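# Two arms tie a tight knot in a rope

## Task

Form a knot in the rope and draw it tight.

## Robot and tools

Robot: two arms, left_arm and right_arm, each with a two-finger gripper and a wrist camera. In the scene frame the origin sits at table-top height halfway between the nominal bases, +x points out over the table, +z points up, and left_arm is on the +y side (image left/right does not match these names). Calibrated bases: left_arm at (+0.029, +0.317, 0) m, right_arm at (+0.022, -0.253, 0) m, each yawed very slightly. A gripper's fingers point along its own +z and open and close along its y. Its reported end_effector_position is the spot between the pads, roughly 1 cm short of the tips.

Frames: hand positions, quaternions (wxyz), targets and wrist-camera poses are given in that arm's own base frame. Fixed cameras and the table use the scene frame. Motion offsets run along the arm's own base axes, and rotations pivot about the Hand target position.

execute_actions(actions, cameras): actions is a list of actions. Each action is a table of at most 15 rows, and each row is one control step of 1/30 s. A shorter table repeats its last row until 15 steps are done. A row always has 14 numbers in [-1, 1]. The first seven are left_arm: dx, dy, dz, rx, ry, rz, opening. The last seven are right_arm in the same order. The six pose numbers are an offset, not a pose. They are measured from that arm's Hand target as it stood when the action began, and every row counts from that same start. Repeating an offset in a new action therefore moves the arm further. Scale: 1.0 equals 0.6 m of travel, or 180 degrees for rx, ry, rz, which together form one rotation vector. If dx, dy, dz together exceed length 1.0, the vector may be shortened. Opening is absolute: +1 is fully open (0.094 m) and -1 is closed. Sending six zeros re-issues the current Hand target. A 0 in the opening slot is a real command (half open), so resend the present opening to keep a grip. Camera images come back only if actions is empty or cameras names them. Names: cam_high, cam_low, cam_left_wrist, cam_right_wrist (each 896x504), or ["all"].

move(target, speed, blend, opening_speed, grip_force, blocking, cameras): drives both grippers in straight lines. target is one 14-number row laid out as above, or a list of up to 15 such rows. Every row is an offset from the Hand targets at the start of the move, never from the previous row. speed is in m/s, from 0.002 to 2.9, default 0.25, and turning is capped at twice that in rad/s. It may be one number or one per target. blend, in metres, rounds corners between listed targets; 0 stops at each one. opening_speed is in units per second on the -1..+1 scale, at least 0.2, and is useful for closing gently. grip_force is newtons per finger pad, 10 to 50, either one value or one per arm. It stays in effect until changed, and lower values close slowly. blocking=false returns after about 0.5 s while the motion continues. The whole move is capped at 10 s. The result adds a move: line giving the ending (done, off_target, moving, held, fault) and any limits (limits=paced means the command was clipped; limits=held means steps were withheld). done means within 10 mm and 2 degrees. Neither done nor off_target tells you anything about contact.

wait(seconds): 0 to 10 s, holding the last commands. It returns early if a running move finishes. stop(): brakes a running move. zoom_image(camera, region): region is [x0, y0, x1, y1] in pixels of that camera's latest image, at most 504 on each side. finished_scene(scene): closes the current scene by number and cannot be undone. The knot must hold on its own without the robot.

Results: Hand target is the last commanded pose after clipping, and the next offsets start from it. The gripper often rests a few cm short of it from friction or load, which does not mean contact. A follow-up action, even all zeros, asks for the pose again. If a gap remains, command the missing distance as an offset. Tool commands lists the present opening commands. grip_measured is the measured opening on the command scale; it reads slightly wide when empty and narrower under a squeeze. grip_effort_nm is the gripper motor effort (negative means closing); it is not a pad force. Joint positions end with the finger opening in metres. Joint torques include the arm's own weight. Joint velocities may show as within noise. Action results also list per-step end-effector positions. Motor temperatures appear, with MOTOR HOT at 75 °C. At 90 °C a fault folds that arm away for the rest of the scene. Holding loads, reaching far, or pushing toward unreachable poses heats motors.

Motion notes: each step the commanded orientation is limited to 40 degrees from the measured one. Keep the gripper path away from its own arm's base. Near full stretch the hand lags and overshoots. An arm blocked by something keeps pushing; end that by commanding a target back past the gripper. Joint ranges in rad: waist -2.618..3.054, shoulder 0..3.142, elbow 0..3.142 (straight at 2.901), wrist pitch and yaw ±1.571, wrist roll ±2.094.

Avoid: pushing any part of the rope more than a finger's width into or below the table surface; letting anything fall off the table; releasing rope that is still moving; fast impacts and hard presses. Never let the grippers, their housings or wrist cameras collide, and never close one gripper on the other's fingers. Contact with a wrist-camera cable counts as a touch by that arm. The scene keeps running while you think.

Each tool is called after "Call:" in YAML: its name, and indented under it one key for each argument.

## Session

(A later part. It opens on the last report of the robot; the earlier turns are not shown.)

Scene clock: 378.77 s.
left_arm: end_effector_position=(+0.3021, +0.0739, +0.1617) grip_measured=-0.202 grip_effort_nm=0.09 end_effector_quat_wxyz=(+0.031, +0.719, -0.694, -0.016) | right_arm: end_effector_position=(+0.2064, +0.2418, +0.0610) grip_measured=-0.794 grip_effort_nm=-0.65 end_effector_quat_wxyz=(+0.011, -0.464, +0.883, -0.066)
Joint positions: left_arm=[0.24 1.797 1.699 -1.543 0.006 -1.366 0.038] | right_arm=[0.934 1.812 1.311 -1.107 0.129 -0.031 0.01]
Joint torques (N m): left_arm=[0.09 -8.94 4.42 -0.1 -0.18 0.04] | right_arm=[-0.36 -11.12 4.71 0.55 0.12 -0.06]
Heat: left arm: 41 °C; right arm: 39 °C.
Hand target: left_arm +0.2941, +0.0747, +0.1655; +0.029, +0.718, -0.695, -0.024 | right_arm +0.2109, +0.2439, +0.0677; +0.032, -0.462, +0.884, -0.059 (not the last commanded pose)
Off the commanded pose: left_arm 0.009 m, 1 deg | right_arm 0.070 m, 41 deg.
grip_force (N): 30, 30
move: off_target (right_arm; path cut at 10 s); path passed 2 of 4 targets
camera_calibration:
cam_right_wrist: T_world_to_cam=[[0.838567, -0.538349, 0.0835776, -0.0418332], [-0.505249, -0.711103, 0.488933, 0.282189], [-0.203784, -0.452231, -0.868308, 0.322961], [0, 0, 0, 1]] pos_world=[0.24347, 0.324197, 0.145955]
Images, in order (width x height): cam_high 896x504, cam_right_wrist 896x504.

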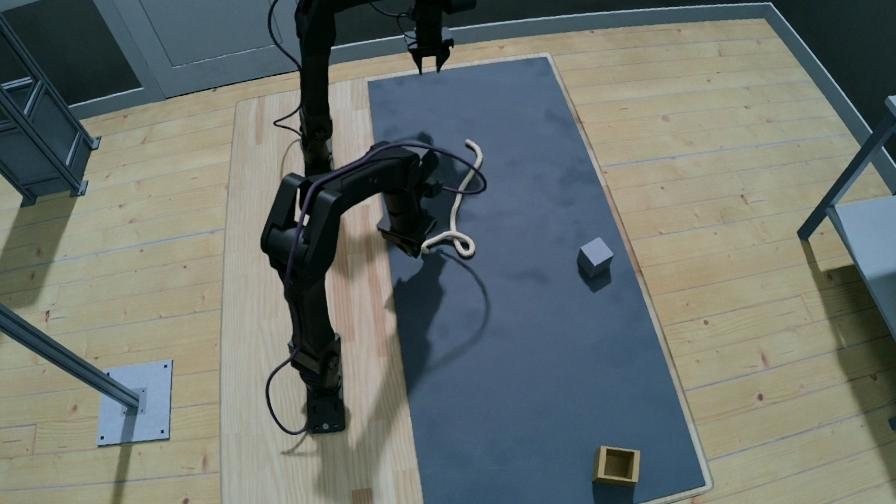

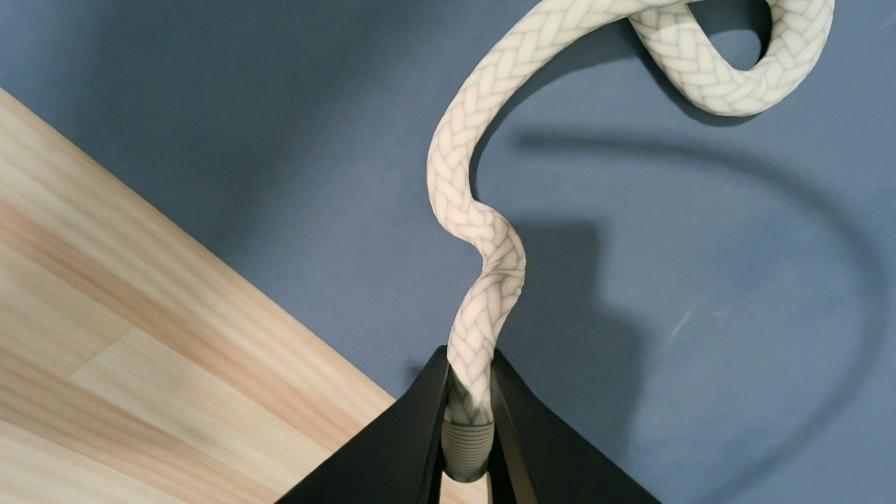

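Call:
move:
  target:
    - [0,0,0,0,0,0,-0.2,0.085,-0.048,0,0,0,0.28,-1]
    - [0,0,0,0,0,0,-0.2,0.085,-0.048,-0.085,0,0,0.28,-1]
    - [0,0,0,0,0,0,-0.2,0.085,-0.048,-0.085,0,0,0.28,-0.5]
  cameras: ["cam_high","cam_right_wrist"]
  speed: 0.15
  opening_speed: 1.5

Call:
zoom_image:
  camera: "cam_high"
  region: [370, 120, 570, 320]

Scene clock: 391.80 s.
left_arm: end_effector_position=(+0.3021, +0.0739, +0.1617) grip_measured=-0.202 grip_effort_nm=0.10 end_effector_quat_wxyz=(+0.031, +0.719, -0.694, -0.016) | right_arm: end_effector_position=(+0.2617, +0.2098, +0.0211) grip_measured=-0.501 grip_effort_nm=0.07 end_effector_quat_wxyz=(-0.046, +0.794, -0.604, +0.050)
Joint positions: left_arm=[0.24 1.797 1.699 -1.543 0.006 -1.366 0.038] | right_arm=[0.716 1.796 1.12 -0.784 0.08 -1.129 0.023]
Joint torques (N m): left_arm=[0.09 -8.98 4.45 -0.17 -0.21 0.01] | right_arm=[-0.18 -7.21 4.79 0.91 -0.21 -0.08]
Heat: left arm: 41 °C; right arm: 39 °C.
Hand target: left_arm +0.2941, +0.0747, +0.1655; +0.029, +0.718, -0.695, -0.024 | right_arm +0.2620, +0.2151, +0.0167; -0.054, +0.795, -0.603, +0.040
Off the commanded pose: left_arm 0.009 m, 1 deg | right_arm 0.007 m, 1 deg.
grip_force (N): 30, 30
move: done
camera_calibration:
cam_right_wrist: T_world_to_cam=[[0.95109, 0.295381, 0.090431, -0.306482], [0.21986, -0.852895, 0.473531, 0.147176], [0.217, -0.430489, -0.876122, 0.170656], [0, 0, 0, 1]] pos_world=[0.222101, 0.28952, 0.107539]
Images, in order (width x height): cam_high 896x504, cam_right_wrist 896x504.

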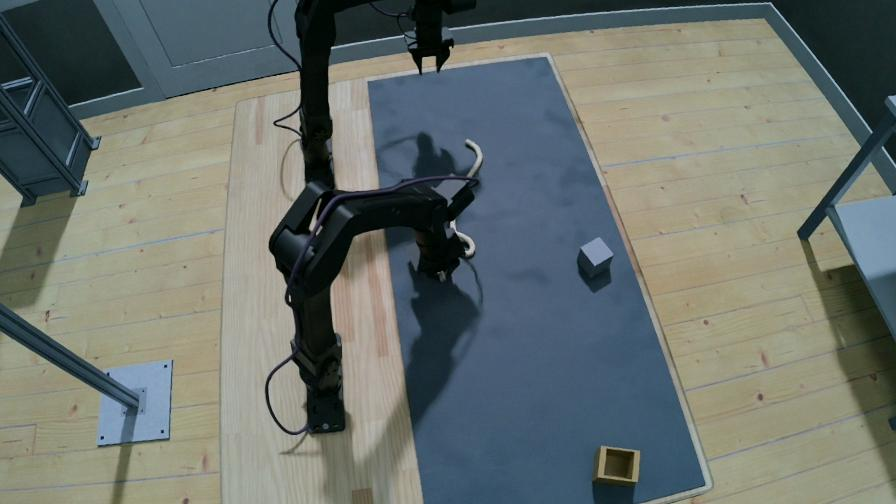

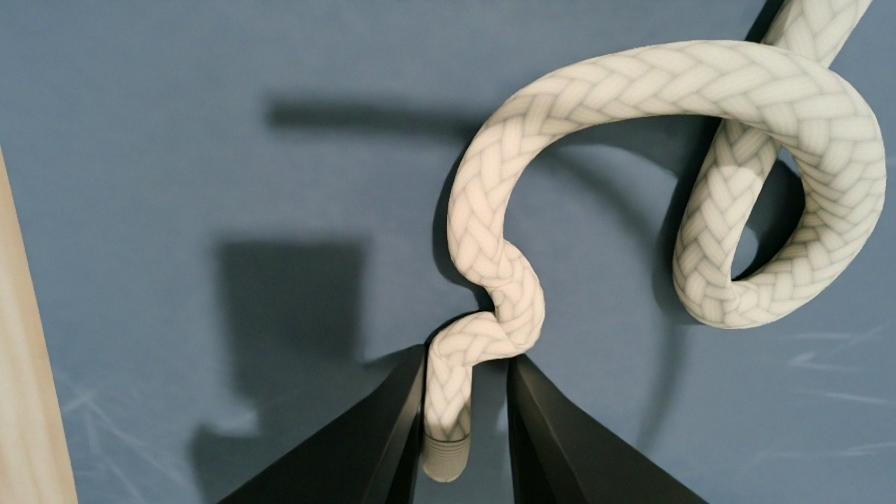

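Scaled by 2.520 from the camera's 896x504 image, which has a finer 1280x720 frame.

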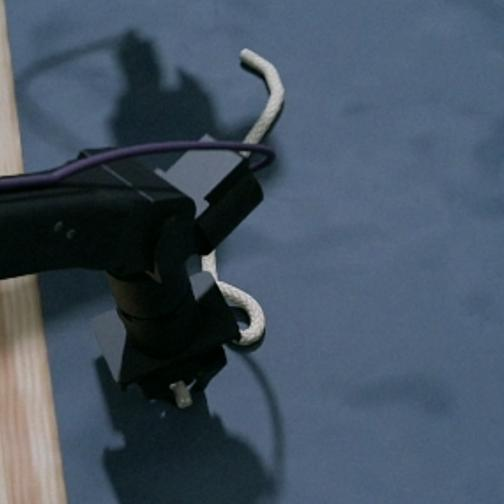

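Call:
move:
  target:
    - [0,0,0,0,0,0,-0.2,0,0,0.1,0,0,0,-0.4]
    - [0,0,0,0,0,0,-0.2,0.122,0.06,0.1,0,0,-0.5,-0.35]
  cameras: ["cam_high","cam_right_wrist"]
  speed: 0.2

Call:
zoom_image:
  camera: "cam_high"
  region: [370, 120, 570, 320]

Scene clock: 419.30 s.
left_arm: end_effector_position=(+0.3021, +0.0739, +0.1617) grip_measured=-0.202 grip_effort_nm=0.10 end_effector_quat_wxyz=(+0.031, +0.719, -0.694, -0.016) | right_arm: end_effector_position=(+0.3319, +0.2511, +0.0777) grip_measured=-0.351 grip_effort_nm=0.08 end_effector_quat_wxyz=(+0.012, -0.143, +0.987, -0.065)
Joint positions: left_arm=[0.24 1.797 1.699 -1.543 0.006 -1.366 0.038] | right_arm=[0.699 2.201 1.941 -1.358 0.123 0.414 0.03]
Joint torques (N m): left_arm=[0.05 -8.92 4.41 -0.13 -0.2 0.01] | right_arm=[-0.49 -10.45 8.09 0.17 0.05 0.1]
Heat: left arm: 41 °C; right arm: 39 °C.
Hand target: left_arm +0.2941, +0.0747, +0.1655; +0.029, +0.718, -0.695, -0.024 | right_arm +0.3352, +0.2512, +0.0767; +0.010, -0.136, +0.988, -0.067
Off the commanded pose: left_arm 0.009 m, 1 deg | right_arm 0.003 m, 1 deg.
grip_force (N): 30, 30
move: done
camera_calibration:
cam_right_wrist: T_world_to_cam=[[0.31242, -0.945718, 0.0895055, 0.133082], [-0.860914, -0.242054, 0.447479, 0.347471], [-0.401524, -0.216858, -0.889804, 0.375502], [0, 0, 0, 1]] pos_world=[0.408339, 0.291395, 0.166725]
Images, in order (width x height): cam_high 896x504, cam_right_wrist 896x504.

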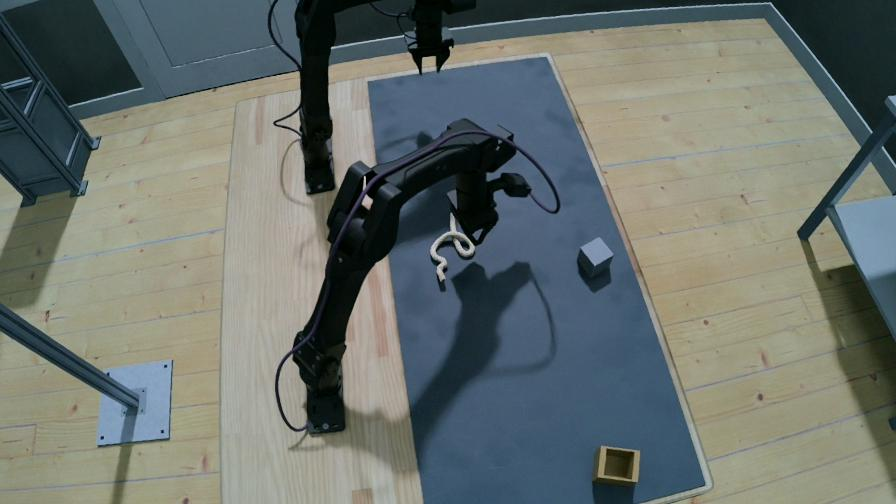

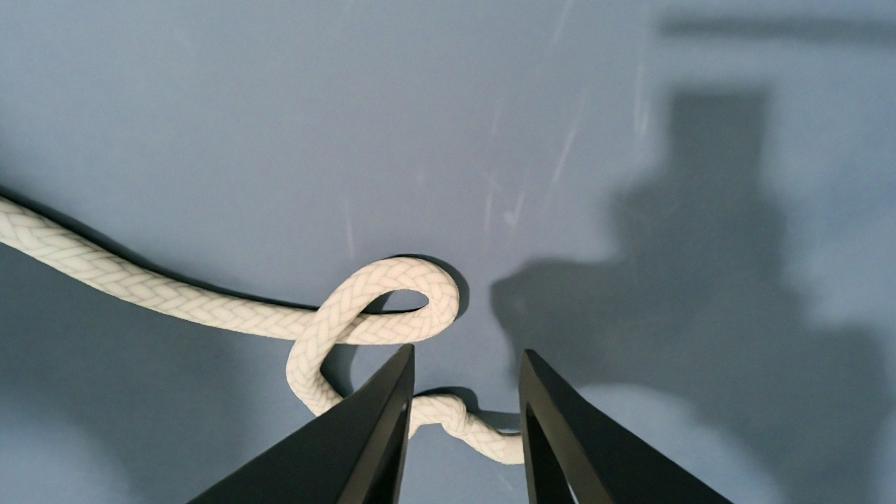

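Scaled by 2.520 from the camera's 896x504 image, which has a finer 1280x720 frame.

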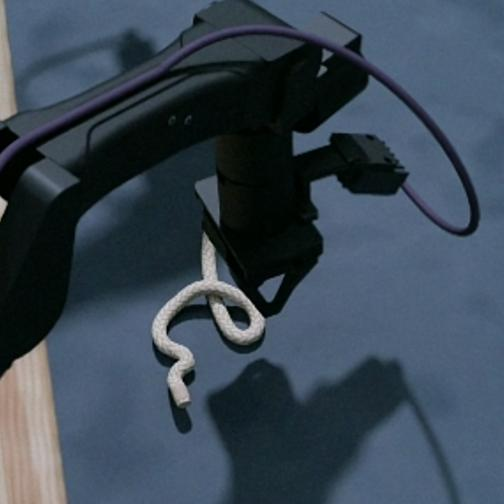

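Call:
move:
  target:
    - [0,0,0,0,0,0,-0.2,-0.031,0,-0.05,0,0,0,-0.48]
    - [0,0,0,0,0,0,-0.2,-0.031,0,-0.098,0,0,0,-0.48]
  cameras: ["cam_right_wrist"]
  speed: [0.15,0.05]

Scene clock: 442.97 s.
left_arm: end_effector_position=(+0.3021, +0.0739, +0.1617) grip_measured=-0.202 grip_effort_nm=0.10 end_effector_quat_wxyz=(+0.031, +0.719, -0.694, -0.016) | right_arm: end_effector_position=(+0.3123, +0.2473, +0.0323) grip_measured=-0.479 grip_effort_nm=-0.04 end_effector_quat_wxyz=(+0.000, -0.141, +0.988, -0.071)
Joint positions: left_arm=[0.24 1.797 1.699 -1.543 0.006 -1.366 0.038] | right_arm=[0.721 2.18 1.722 -1.191 0.118 0.442 0.024]
Joint torques (N m): left_arm=[-0.03 -9.05 4.46 -0.14 -0.16 0.04] | right_arm=[0.09 -10.3 2.85 0.9 0.11 0.11]
Heat: left arm: 41 °C; right arm: 41 °C.
Hand target: left_arm +0.2941, +0.0747, +0.1655; +0.029, +0.718, -0.695, -0.024 | right_arm +0.3165, +0.2512, +0.0178; +0.010, -0.136, +0.988, -0.067
Off the commanded pose: left_arm 0.009 m, 1 deg | right_arm 0.016 m, 1 deg.
grip_force (N): 30, 30
move: off_target (right_arm)
camera_calibration:
cam_right_wrist: T_world_to_cam=[[0.308596, -0.946304, 0.0963224, 0.140796], [-0.852501, -0.230238, 0.469289, 0.343793], [-0.421912, -0.226936, -0.877776, 0.334859], [0, 0, 0, 1]] pos_world=[0.390916, 0.288382, 0.119031]
Images, in order (width x height): cam_right_wrist 896x504.

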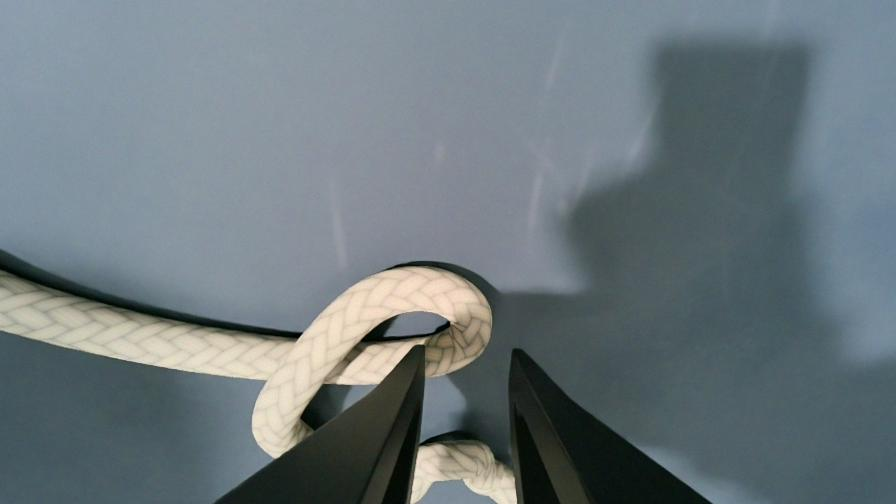

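Call:
move:
  target:
    - [0,0,0,0,0,0,-0.2,0,0,0.05,0,0,0,-0.48]
    - [0,0,0,0,0,0,-0.2,0.018,0.002,0.05,0,0,0,-0.44]
    - [0,0,0,0,0,0,-0.2,0.018,0.002,-0.003,0,0,0,-0.44]
  cameras: ["cam_right_wrist"]
  speed: [0.15,0.05,0.05]

Call:
zoom_image:
  camera: "cam_right_wrist"
  region: [300, 220, 600, 420]

Scene clock: 477.83 s.
left_arm: end_effector_position=(+0.3021, +0.0739, +0.1617) grip_measured=-0.202 grip_effort_nm=0.09 end_effector_quat_wxyz=(+0.031, +0.719, -0.694, -0.016) | right_arm: end_effector_position=(+0.3235, +0.2533, +0.0243) grip_measured=-0.441 grip_effort_nm=0.07 end_effector_quat_wxyz=(+0.008, -0.138, +0.988, -0.065)
Joint positions: left_arm=[0.24 1.797 1.699 -1.543 0.006 -1.366 0.038] | right_arm=[0.714 2.217 1.752 -1.163 0.118 0.439 0.026]
Joint torques (N m): left_arm=[-0.08 -8.95 4.33 -0.14 -0.2 0.02] | right_arm=[-0.64 -10.65 4.85 0.53 0.1 -0.02]
Motor temperatures (°C): left_arm=[29 41 34 30 31 28 32] | right_arm=[30 41 34 33 28 31 29]
Heat: left arm: 41 °C; right arm: 41 °C.
Hand target: left_arm +0.2941, +0.0747, +0.1655; +0.029, +0.718, -0.695, -0.024 | right_arm +0.3274, +0.2523, +0.0161; +0.010, -0.135, +0.988, -0.067
Off the commanded pose: left_arm 0.009 m, 1 deg | right_arm 0.009 m, 0 deg.
grip_force (N): 30, 30
move: done
camera_calibration:
cam_right_wrist: T_world_to_cam=[[0.303312, -0.948778, 0.0884456, 0.146297], [-0.860168, -0.232677, 0.453842, 0.361995], [-0.410016, -0.213734, -0.886682, 0.326902], [0, 0, 0, 1]] pos_world=[0.401038, 0.292902, 0.11263]
Images, in order (width x height): cam_right_wrist 896x504.

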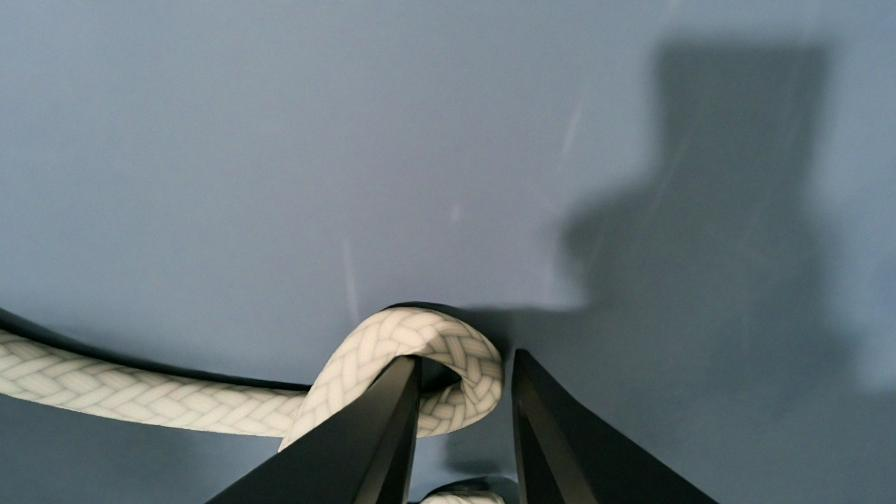

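Scaled by 1.680 from the camera's 896x504 image, which has a finer 1280x720 frame.

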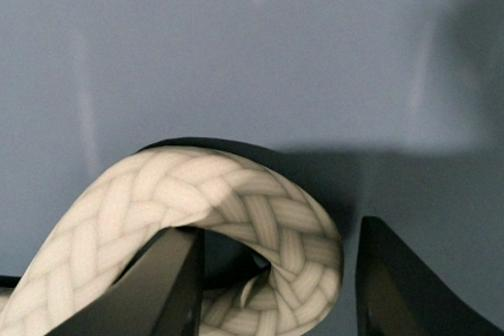

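Call:
move:
  target:
    - [0,0,0,0,0,0,-0.2,0,0,0,0,0,0,-1]
    - [0,0,0,0,0,0,-0.2,0,-0.07,0.06,0,0,0,-1]
    - [0,0,0,0,0,0,-0.2,-0.15,-0.15,0.06,0,0,0,-1]
  cameras: ["all"]
  speed: 0.12
  opening_speed: 1

Call:
zoom_image:
  camera: "cam_high"
  region: [370, 120, 570, 320]

Scene clock: 493.93 s.
left_arm: end_effector_position=(+0.3021, +0.0739, +0.1617) grip_measured=-0.202 grip_effort_nm=0.10 end_effector_quat_wxyz=(+0.031, +0.719, -0.694, -0.016) | right_arm: end_effector_position=(+0.2339, +0.1602, +0.0481) grip_measured=-0.780 grip_effort_nm=-0.66 end_effector_quat_wxyz=(-0.009, -0.140, +0.987, -0.072)
Joint positions: left_arm=[0.24 1.797 1.699 -1.543 0.006 -1.366 0.038] | right_arm=[0.671 1.748 1.176 -1.088 0.116 0.394 0.01]
Joint torques (N m): left_arm=[0.03 -8.87 4.51 -0.12 -0.2 0.03] | right_arm=[0.2 -9.74 4.41 0.44 0.11 0.11]
Heat: left arm: 42 °C; right arm: 42 °C.
Hand target: left_arm +0.2941, +0.0747, +0.1655; +0.029, +0.718, -0.695, -0.024 | right_arm +0.2373, +0.1623, +0.0521; +0.010, -0.136, +0.988, -0.067
Off the commanded pose: left_arm 0.009 m, 1 deg | right_arm 0.006 m, 2 deg.
grip_force (N): 30, 30
move: done
camera_calibration:
cam_left_wrist: T_world_to_cam=[[0.989026, 0.0854427, -0.120525, -0.279478], [0.13094, -0.884767, 0.44726, -0.0105192], [-0.0684218, -0.458134, -0.886246, 0.319893], [0, 0, 0, 1]] pos_world=[0.299677, 0.161126, 0.254524]
cam_right_wrist: T_world_to_cam=[[0.307799, -0.946518, 0.0967627, 0.0811297], [-0.845047, -0.225226, 0.484942, 0.246191], [-0.437213, -0.231034, -0.869177, 0.299684], [0, 0, 0, 1]] pos_world=[0.314097, 0.201476, 0.133239]

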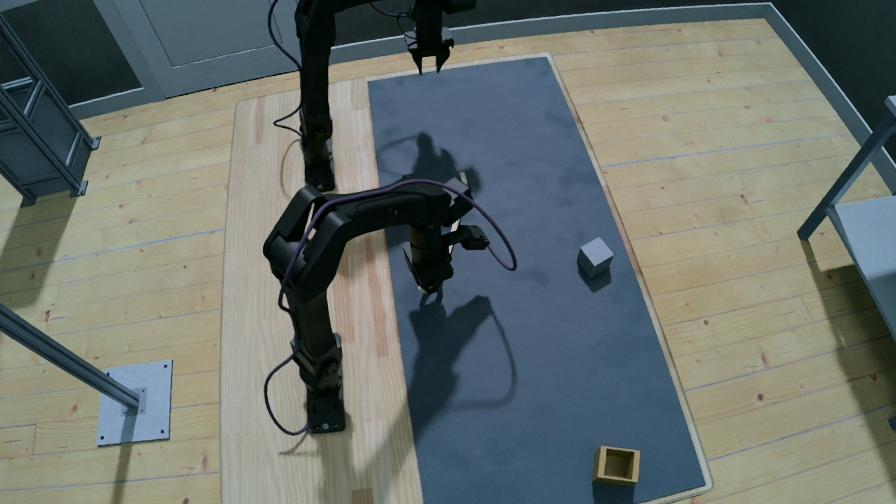

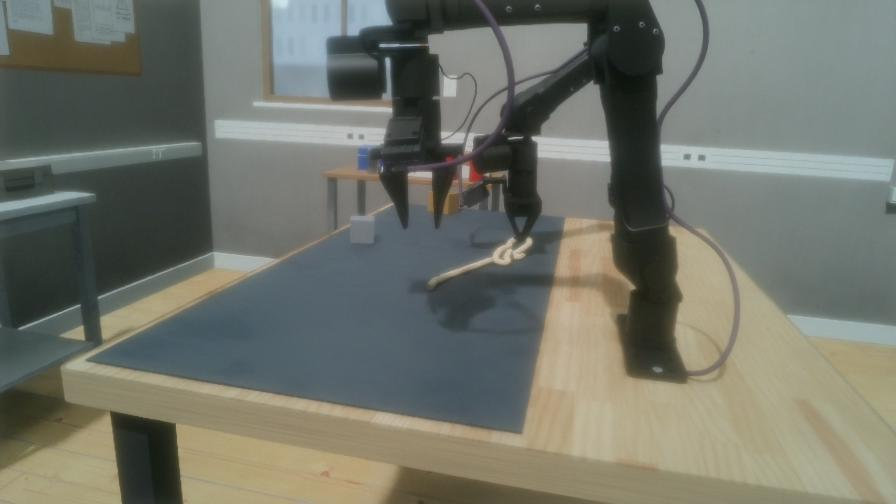

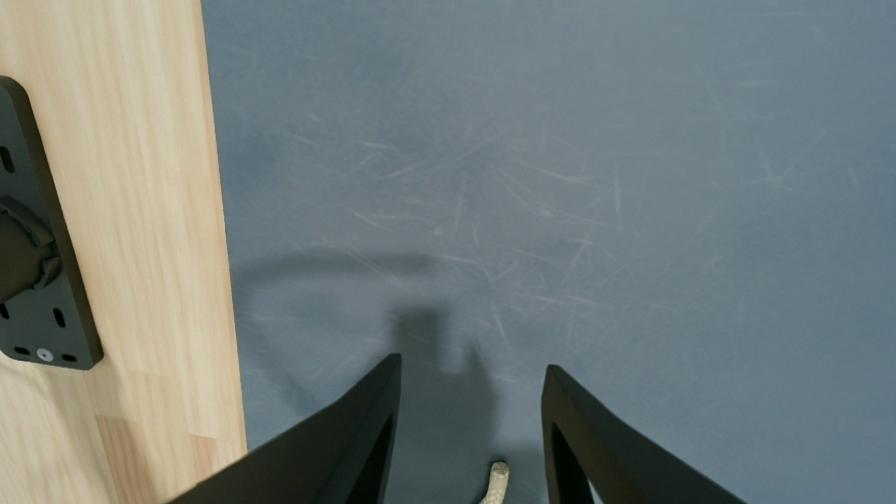

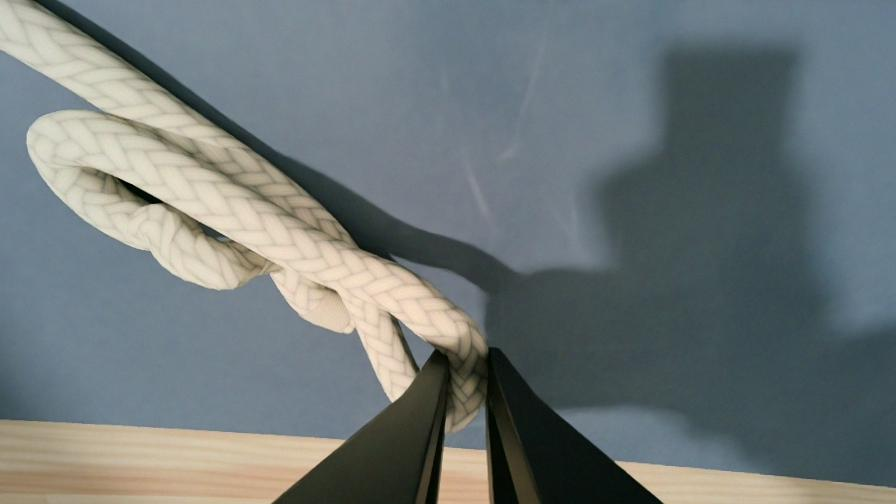

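Scaled by 2.520 from the camera's 896x504 image, which has a finer 1280x720 frame.

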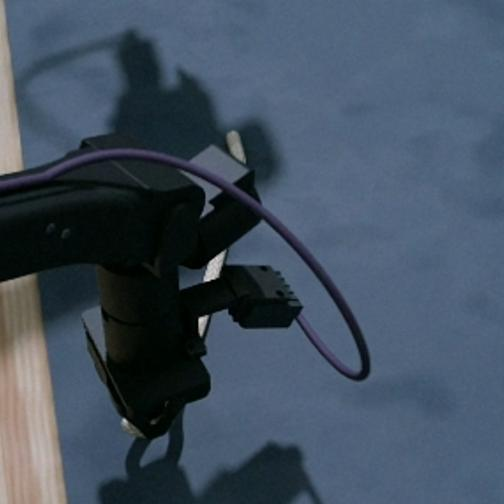

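Call:
zoom_image:
  camera: "cam_right_wrist"
  region: [0, 80, 500, 460]

Call:
zoom_image:
  camera: "cam_right_wrist"
  region: [200, 200, 460, 400]

Scaled by 1.008 from the camera's 896x504 image, which has a finer 1280x720 frame.

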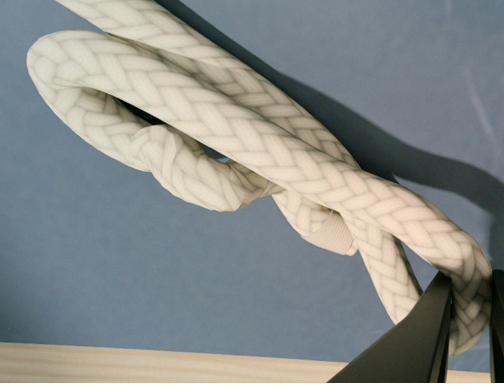

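Scaled by 1.938 from the camera's 896x504 image, which has a finer 1280x720 frame.

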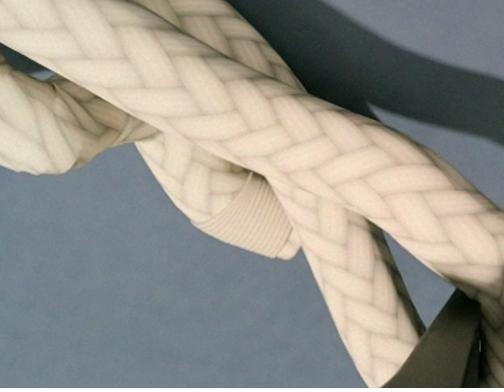

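Call:
move:
  target:
    - [0,0,0,0,0,0,-0.2,0,0.03,0.1,0,0,0,-1]
    - [0,0,0,0,0,0,-0.2,-0.12,0.05,0.08,0,0,0,-1]
    - [0,0,0,0,0,0,-0.2,-0.12,0.03,-0.05,0,0,0,-1]
  cameras: ["all"]
  speed: 0.12

Call:
zoom_image:
  camera: "cam_right_wrist"
  region: [150, 80, 600, 460]

Scene clock: 518.77 s.
left_arm: end_effector_position=(+0.3021, +0.0739, +0.1617) grip_measured=-0.202 grip_effort_nm=0.10 end_effector_quat_wxyz=(+0.031, +0.719, -0.694, -0.016) | right_arm: end_effector_position=(+0.1615, +0.1801, +0.0255) grip_measured=-0.781 grip_effort_nm=-0.66 end_effector_quat_wxyz=(+0.004, -0.138, +0.988, -0.066)
Joint positions: left_arm=[0.24 1.797 1.699 -1.543 0.006 -1.366 0.038] | right_arm=[0.91 1.629 0.946 -0.976 0.1 0.637 0.01]
Joint torques (N m): left_arm=[-0.03 -9.02 4.38 -0.17 -0.18 0.04] | right_arm=[-0.39 -5.2 4.53 0.45 0.13 -0.01]
Heat: left arm: 42 °C; right arm: 41 °C.
Hand target: left_arm +0.2941, +0.0747, +0.1655; +0.029, +0.718, -0.695, -0.024 | right_arm +0.1653, +0.1803, +0.0220; +0.010, -0.136, +0.988, -0.067
Off the commanded pose: left_arm 0.009 m, 1 deg | right_arm 0.005 m, 1 deg.
grip_force (N): 30, 30
move: done
camera_calibration:
cam_left_wrist: T_world_to_cam=[[0.989026, 0.0854427, -0.120525, -0.279478], [0.13094, -0.884767, 0.44726, -0.0105192], [-0.0684218, -0.458134, -0.886246, 0.319893], [0, 0, 0, 1]] pos_world=[0.299677, 0.161126, 0.254524]
cam_right_wrist: T_world_to_cam=[[0.303303, -0.948748, 0.088797, 0.125842], [-0.856456, -0.23057, 0.461867, 0.203851], [-0.417721, -0.216136, -0.882493, 0.247549], [0, 0, 0, 1]] pos_world=[0.239828, 0.219898, 0.113134]

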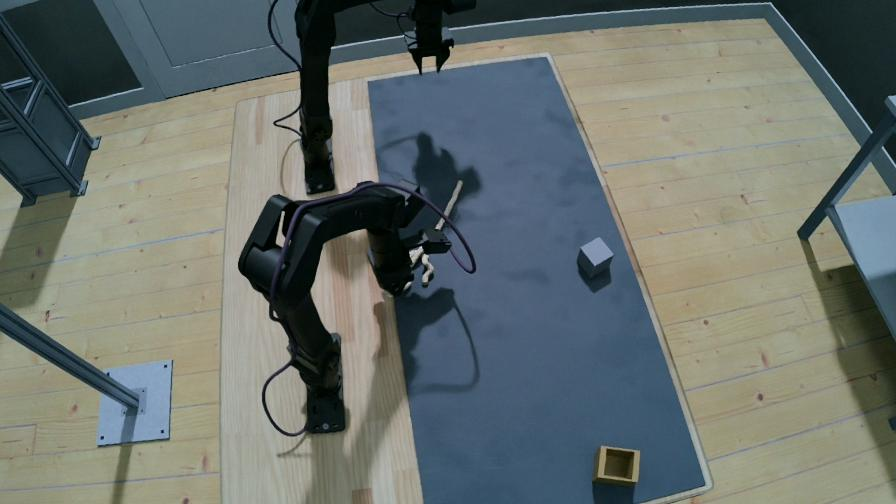

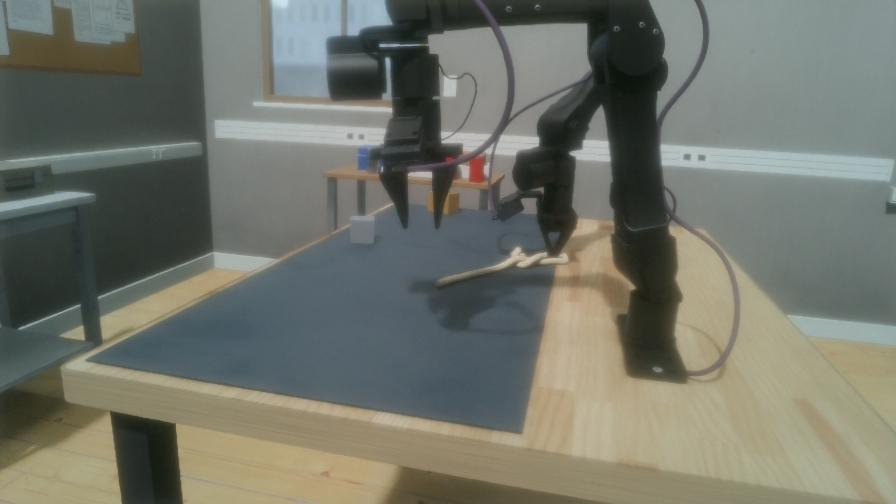

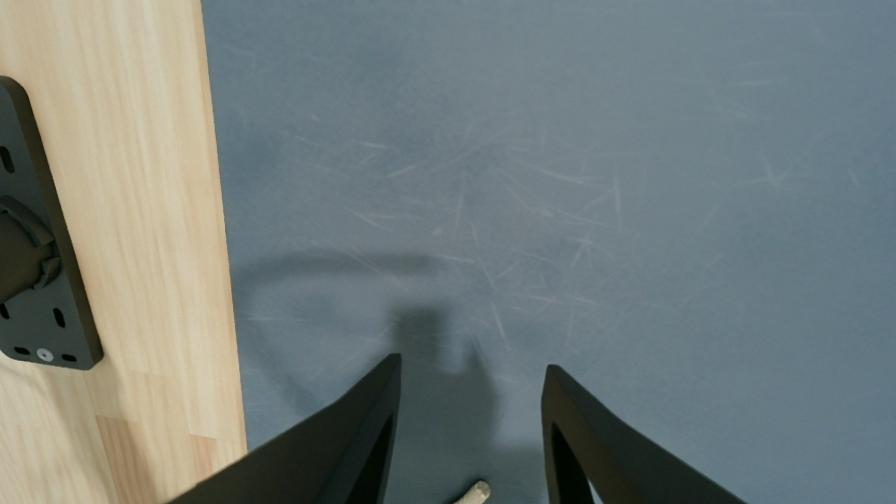

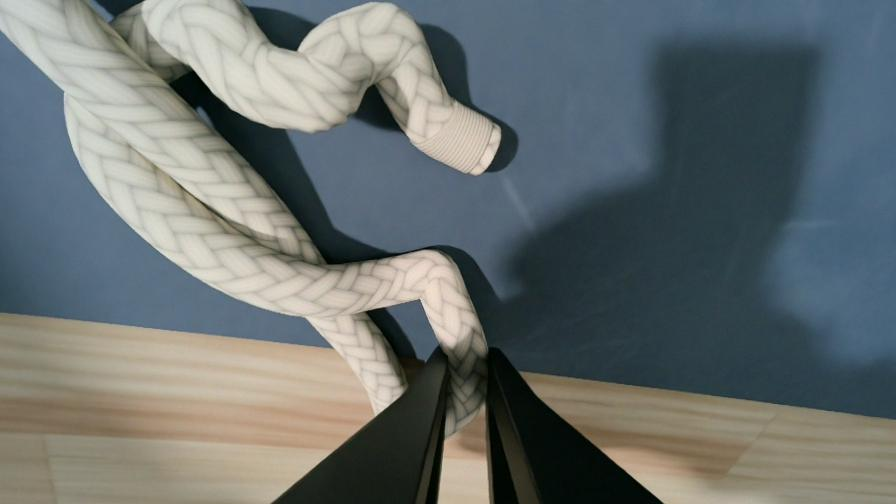

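Scaled by 1.120 from the camera's 896x504 image, which has a finer 1280x720 frame.

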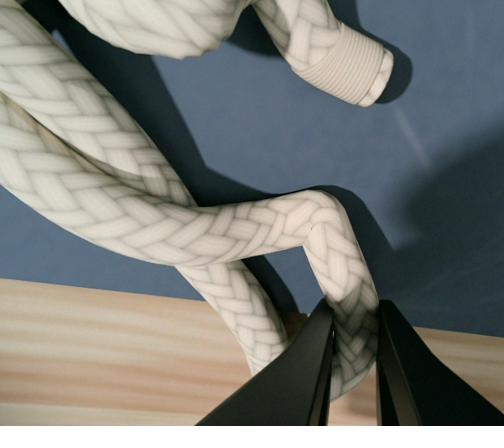

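Call:
move:
  target:
    - [0,0,0,0,0,0,-0.2,0.05,-0.08,0.03,0,0,0,-1]
    - [0,0,0,0,0,0,-0.2,0.2,-0.09,0.03,0,0,0,-1]
  cameras: ["all"]
  speed: 0.12

Call:
zoom_image:
  camera: "cam_high"
  region: [370, 120, 570, 320]

Scene clock: 590.17 s.
left_arm: end_effector_position=(+0.3021, +0.0739, +0.1617) grip_measured=-0.202 grip_effort_nm=0.10 end_effector_quat_wxyz=(+0.031, +0.719, -0.694, -0.016) | right_arm: end_effector_position=(+0.2805, +0.1264, +0.0379) grip_measured=-0.781 grip_effort_nm=-0.65 end_effector_quat_wxyz=(+0.008, -0.136, +0.989, -0.062)
Joint positions: left_arm=[0.24 1.797 1.699 -1.543 0.006 -1.366 0.038] | right_arm=[0.492 1.793 1.192 -0.998 0.122 0.22 0.01]
Joint torques (N m): left_arm=[-0.03 -9.03 4.41 -0.12 -0.19 0.02] | right_arm=[-0.25 -6.93 7.61 0.25 0.15 -0.02]
Heat: left arm: 42 °C; right arm: 38 °C.
Hand target: left_arm +0.2941, +0.0747, +0.1655; +0.029, +0.718, -0.695, -0.024 | right_arm +0.2854, +0.1263, +0.0401; +0.010, -0.136, +0.988, -0.067
Off the commanded pose: left_arm 0.009 m, 1 deg | right_arm 0.005 m, 1 deg.
grip_force (N): 30, 30
move: done
camera_calibration:
cam_left_wrist: T_world_to_cam=[[0.989026, 0.0854427, -0.120525, -0.279478], [0.13094, -0.884767, 0.44726, -0.0105192], [-0.0684218, -0.458134, -0.886246, 0.319893], [0, 0, 0, 1]] pos_world=[0.299677, 0.161126, 0.254524]
cam_right_wrist: T_world_to_cam=[[0.298608, -0.950837, 0.0821086, 0.0396409], [-0.860841, -0.231199, 0.453321, 0.289246], [-0.412051, -0.206048, -0.887557, 0.293854], [0, 0, 0, 1]] pos_world=[0.358241, 0.165113, 0.126436]

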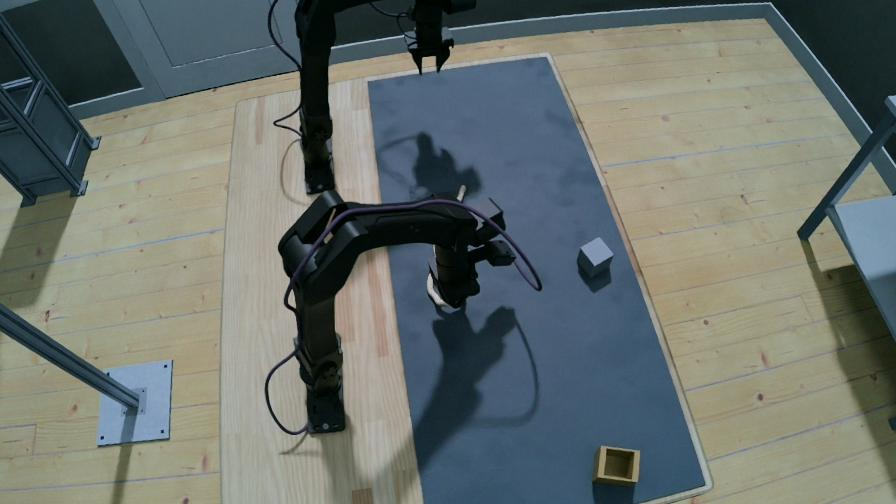

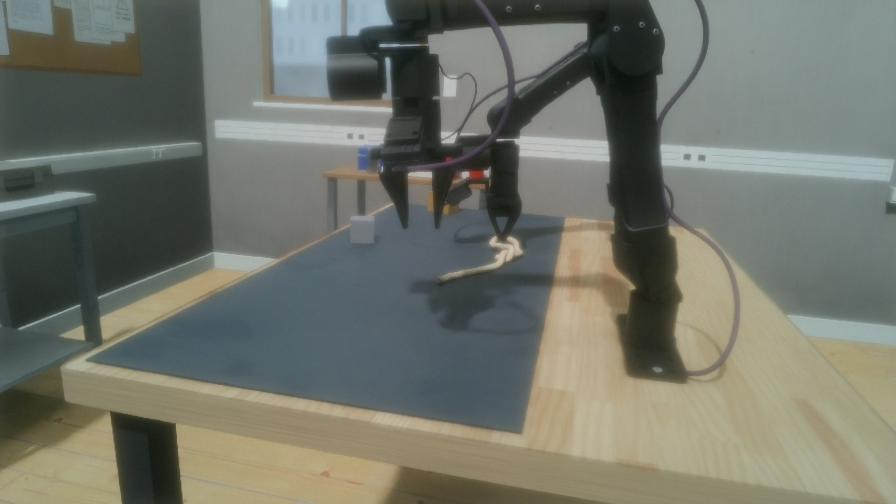

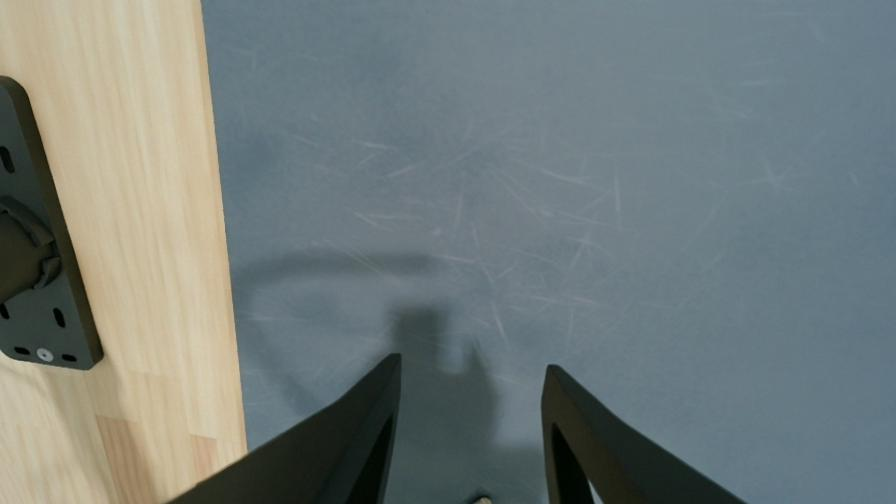

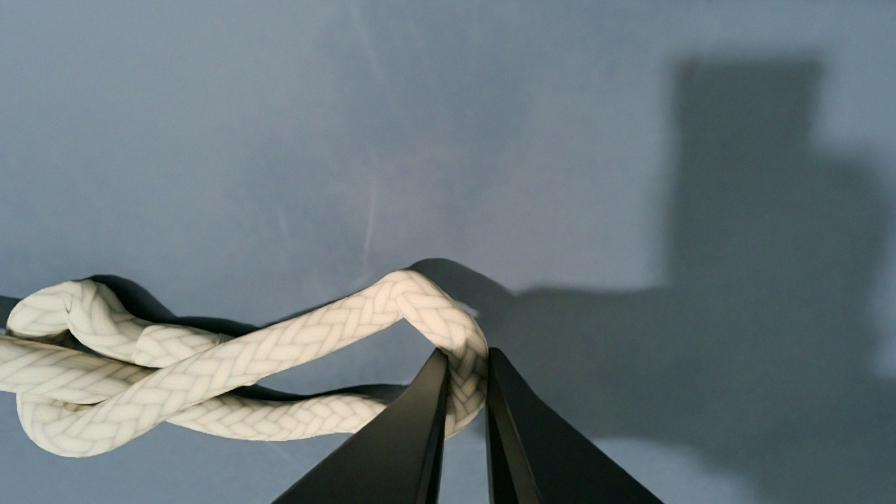

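Scaled by 2.520 from the camera's 896x504 image, which has a finer 1280x720 frame.

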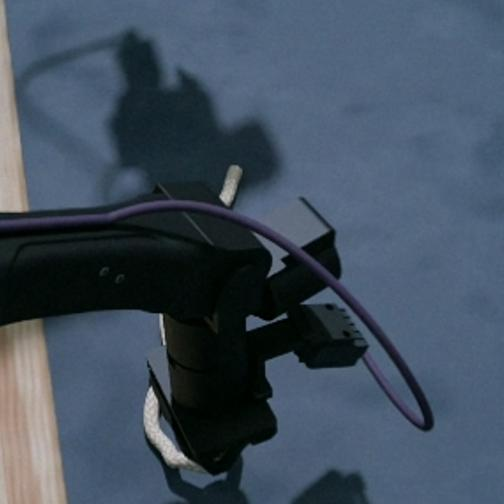

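Call:
move:
  target:
    - [0,0,0,0,0,0,-0.2,0,0,-0.04,0,0,0,-1]
    - [0,0,0,0,0,0,-0.2,0,0,-0.04,0,0,0,-0.5]
    - [0,0,0,0,0,0,-0.2,0,0,0.12,0,0,0,-0.5]
    - [0,0,0,0,0,0,-0.2,-0.06,0.055,0.12,0,0,0,-1]
  cameras: ["cam_right_wrist","cam_high"]
  speed: 0.12
  opening_speed: 1.5

Scene clock: 624.17 s.
left_arm: end_effector_position=(+0.3021, +0.0739, +0.1617) grip_measured=-0.202 grip_effort_nm=0.10 end_effector_quat_wxyz=(+0.031, +0.719, -0.694, -0.016) | right_arm: end_effector_position=(+0.2528, +0.1633, +0.1062) grip_measured=-0.997 grip_effort_nm=-0.13 end_effector_quat_wxyz=(+0.005, -0.141, +0.988, -0.066)
Joint positions: left_arm=[0.24 1.797 1.699 -1.543 0.006 -1.366 0.038] | right_arm=[0.643 1.734 1.398 -1.289 0.121 0.362 0]
Joint torques (N m): left_arm=[-0.01 -8.98 4.38 -0.11 -0.2 0.04] | right_arm=[-0.16 -10.33 4.86 0.19 0.1 0.1]
Heat: left arm: 42 °C; right arm: 37 °C.
Hand target: left_arm +0.2941, +0.0747, +0.1655; +0.029, +0.718, -0.695, -0.024 | right_arm +0.2494, +0.1594, +0.1120; +0.010, -0.136, +0.988, -0.067
Off the commanded pose: left_arm 0.009 m, 1 deg | right_arm 0.008 m, 1 deg.
grip_force (N): 30, 30
move: done
camera_calibration:
cam_right_wrist: T_world_to_cam=[[0.30946, -0.946721, 0.0891862, 0.0731567], [-0.856099, -0.236551, 0.459497, 0.241966], [-0.413918, -0.218548, -0.88369, 0.35277], [0, 0, 0, 1]] pos_world=[0.330526, 0.203594, 0.194032]
Images, in order (width x height): cam_high 896x504, cam_right_wrist 896x504.

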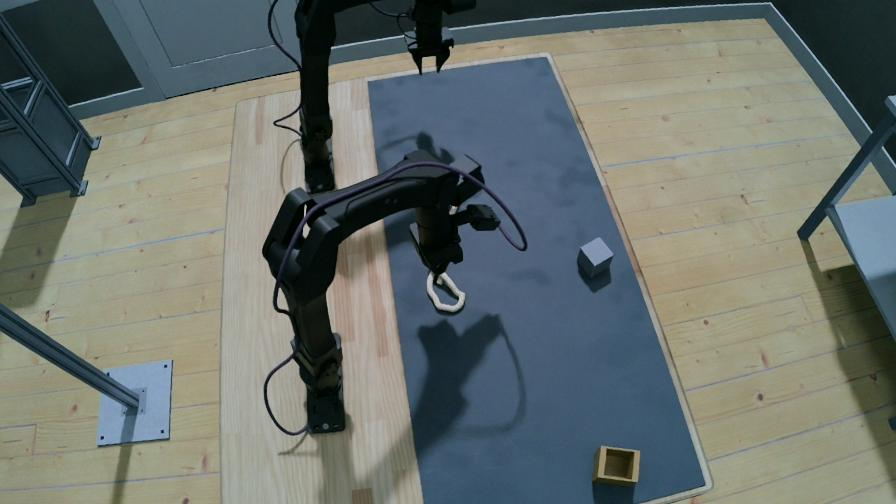

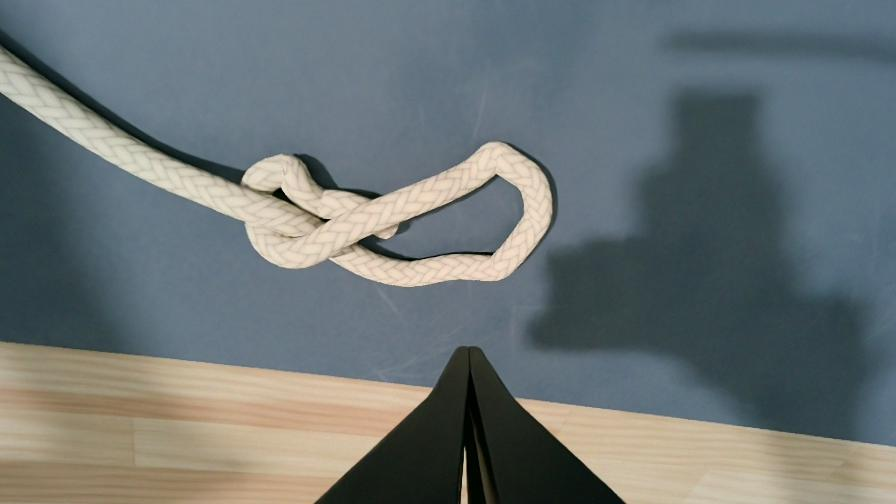

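Call:
move:
  target: [0,0,0,0,0,0,-0.2,0.027,0.009,-0.08,0,0,-0.46,-0.35]
  cameras: ["cam_right_wrist","cam_high"]
  speed: 0.15

Scene clock: 650.47 s.
left_arm: end_effector_position=(+0.3021, +0.0739, +0.1617) grip_measured=-0.202 grip_effort_nm=0.10 end_effector_quat_wxyz=(+0.031, +0.719, -0.694, -0.016) | right_arm: end_effector_position=(+0.2605, +0.1652, +0.0663) grip_measured=-0.351 grip_effort_nm=0.08 end_effector_quat_wxyz=(-0.041, +0.544, +0.836, -0.055)
Joint positions: left_arm=[0.24 1.797 1.699 -1.543 0.006 -1.366 0.038] | right_arm=[0.547 1.866 1.398 -1.239 -0.026 1.698 0.03]
Joint torques (N m): left_arm=[-0.03 -9.03 4.4 -0.14 -0.17 0.02] | right_arm=[-0.43 -7.45 6.41 0.21 0.04 0.13]
Heat: left arm: 42 °C; right arm: 39 °C.
Hand target: left_arm +0.2941, +0.0747, +0.1655; +0.029, +0.718, -0.695, -0.024 | right_arm +0.2655, +0.1647, +0.0641; -0.037, +0.552, +0.831, -0.057
Off the commanded pose: left_arm 0.009 m, 1 deg | right_arm 0.006 m, 1 deg.
grip_force (N): 30, 30
move: done
camera_calibration:
cam_right_wrist: T_world_to_cam=[[-0.896918, -0.431977, 0.0945183, 0.304972], [-0.345555, 0.818071, 0.45973, -0.039783], [-0.275916, 0.379679, -0.883014, 0.186252], [0, 0, 0, 1]] pos_world=[0.311178, 0.0935703, 0.153927]
Images, in order (width x height): cam_high 896x504, cam_right_wrist 896x504.

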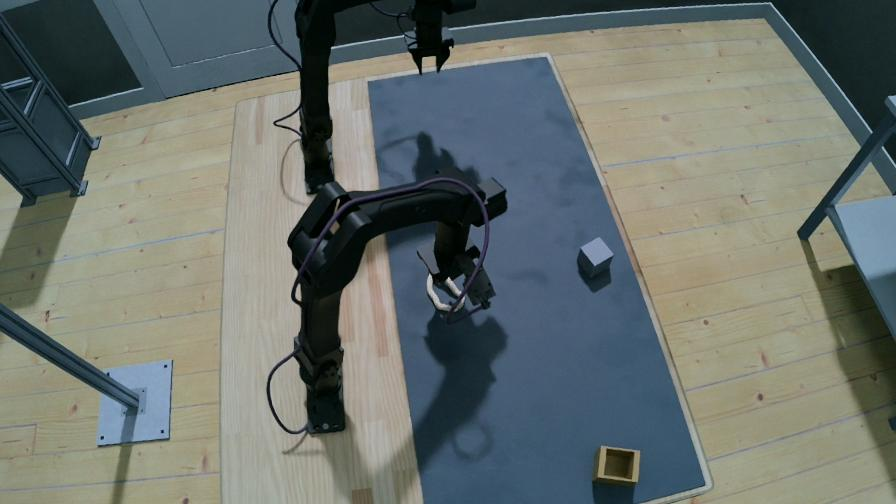

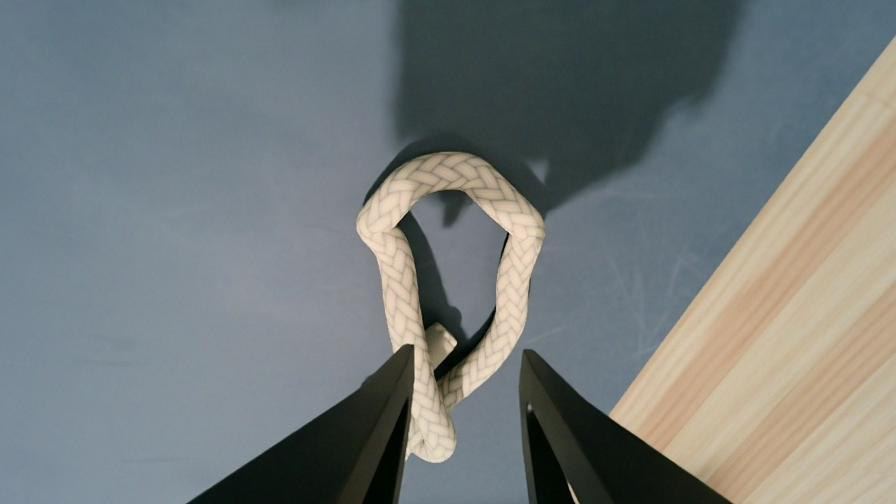

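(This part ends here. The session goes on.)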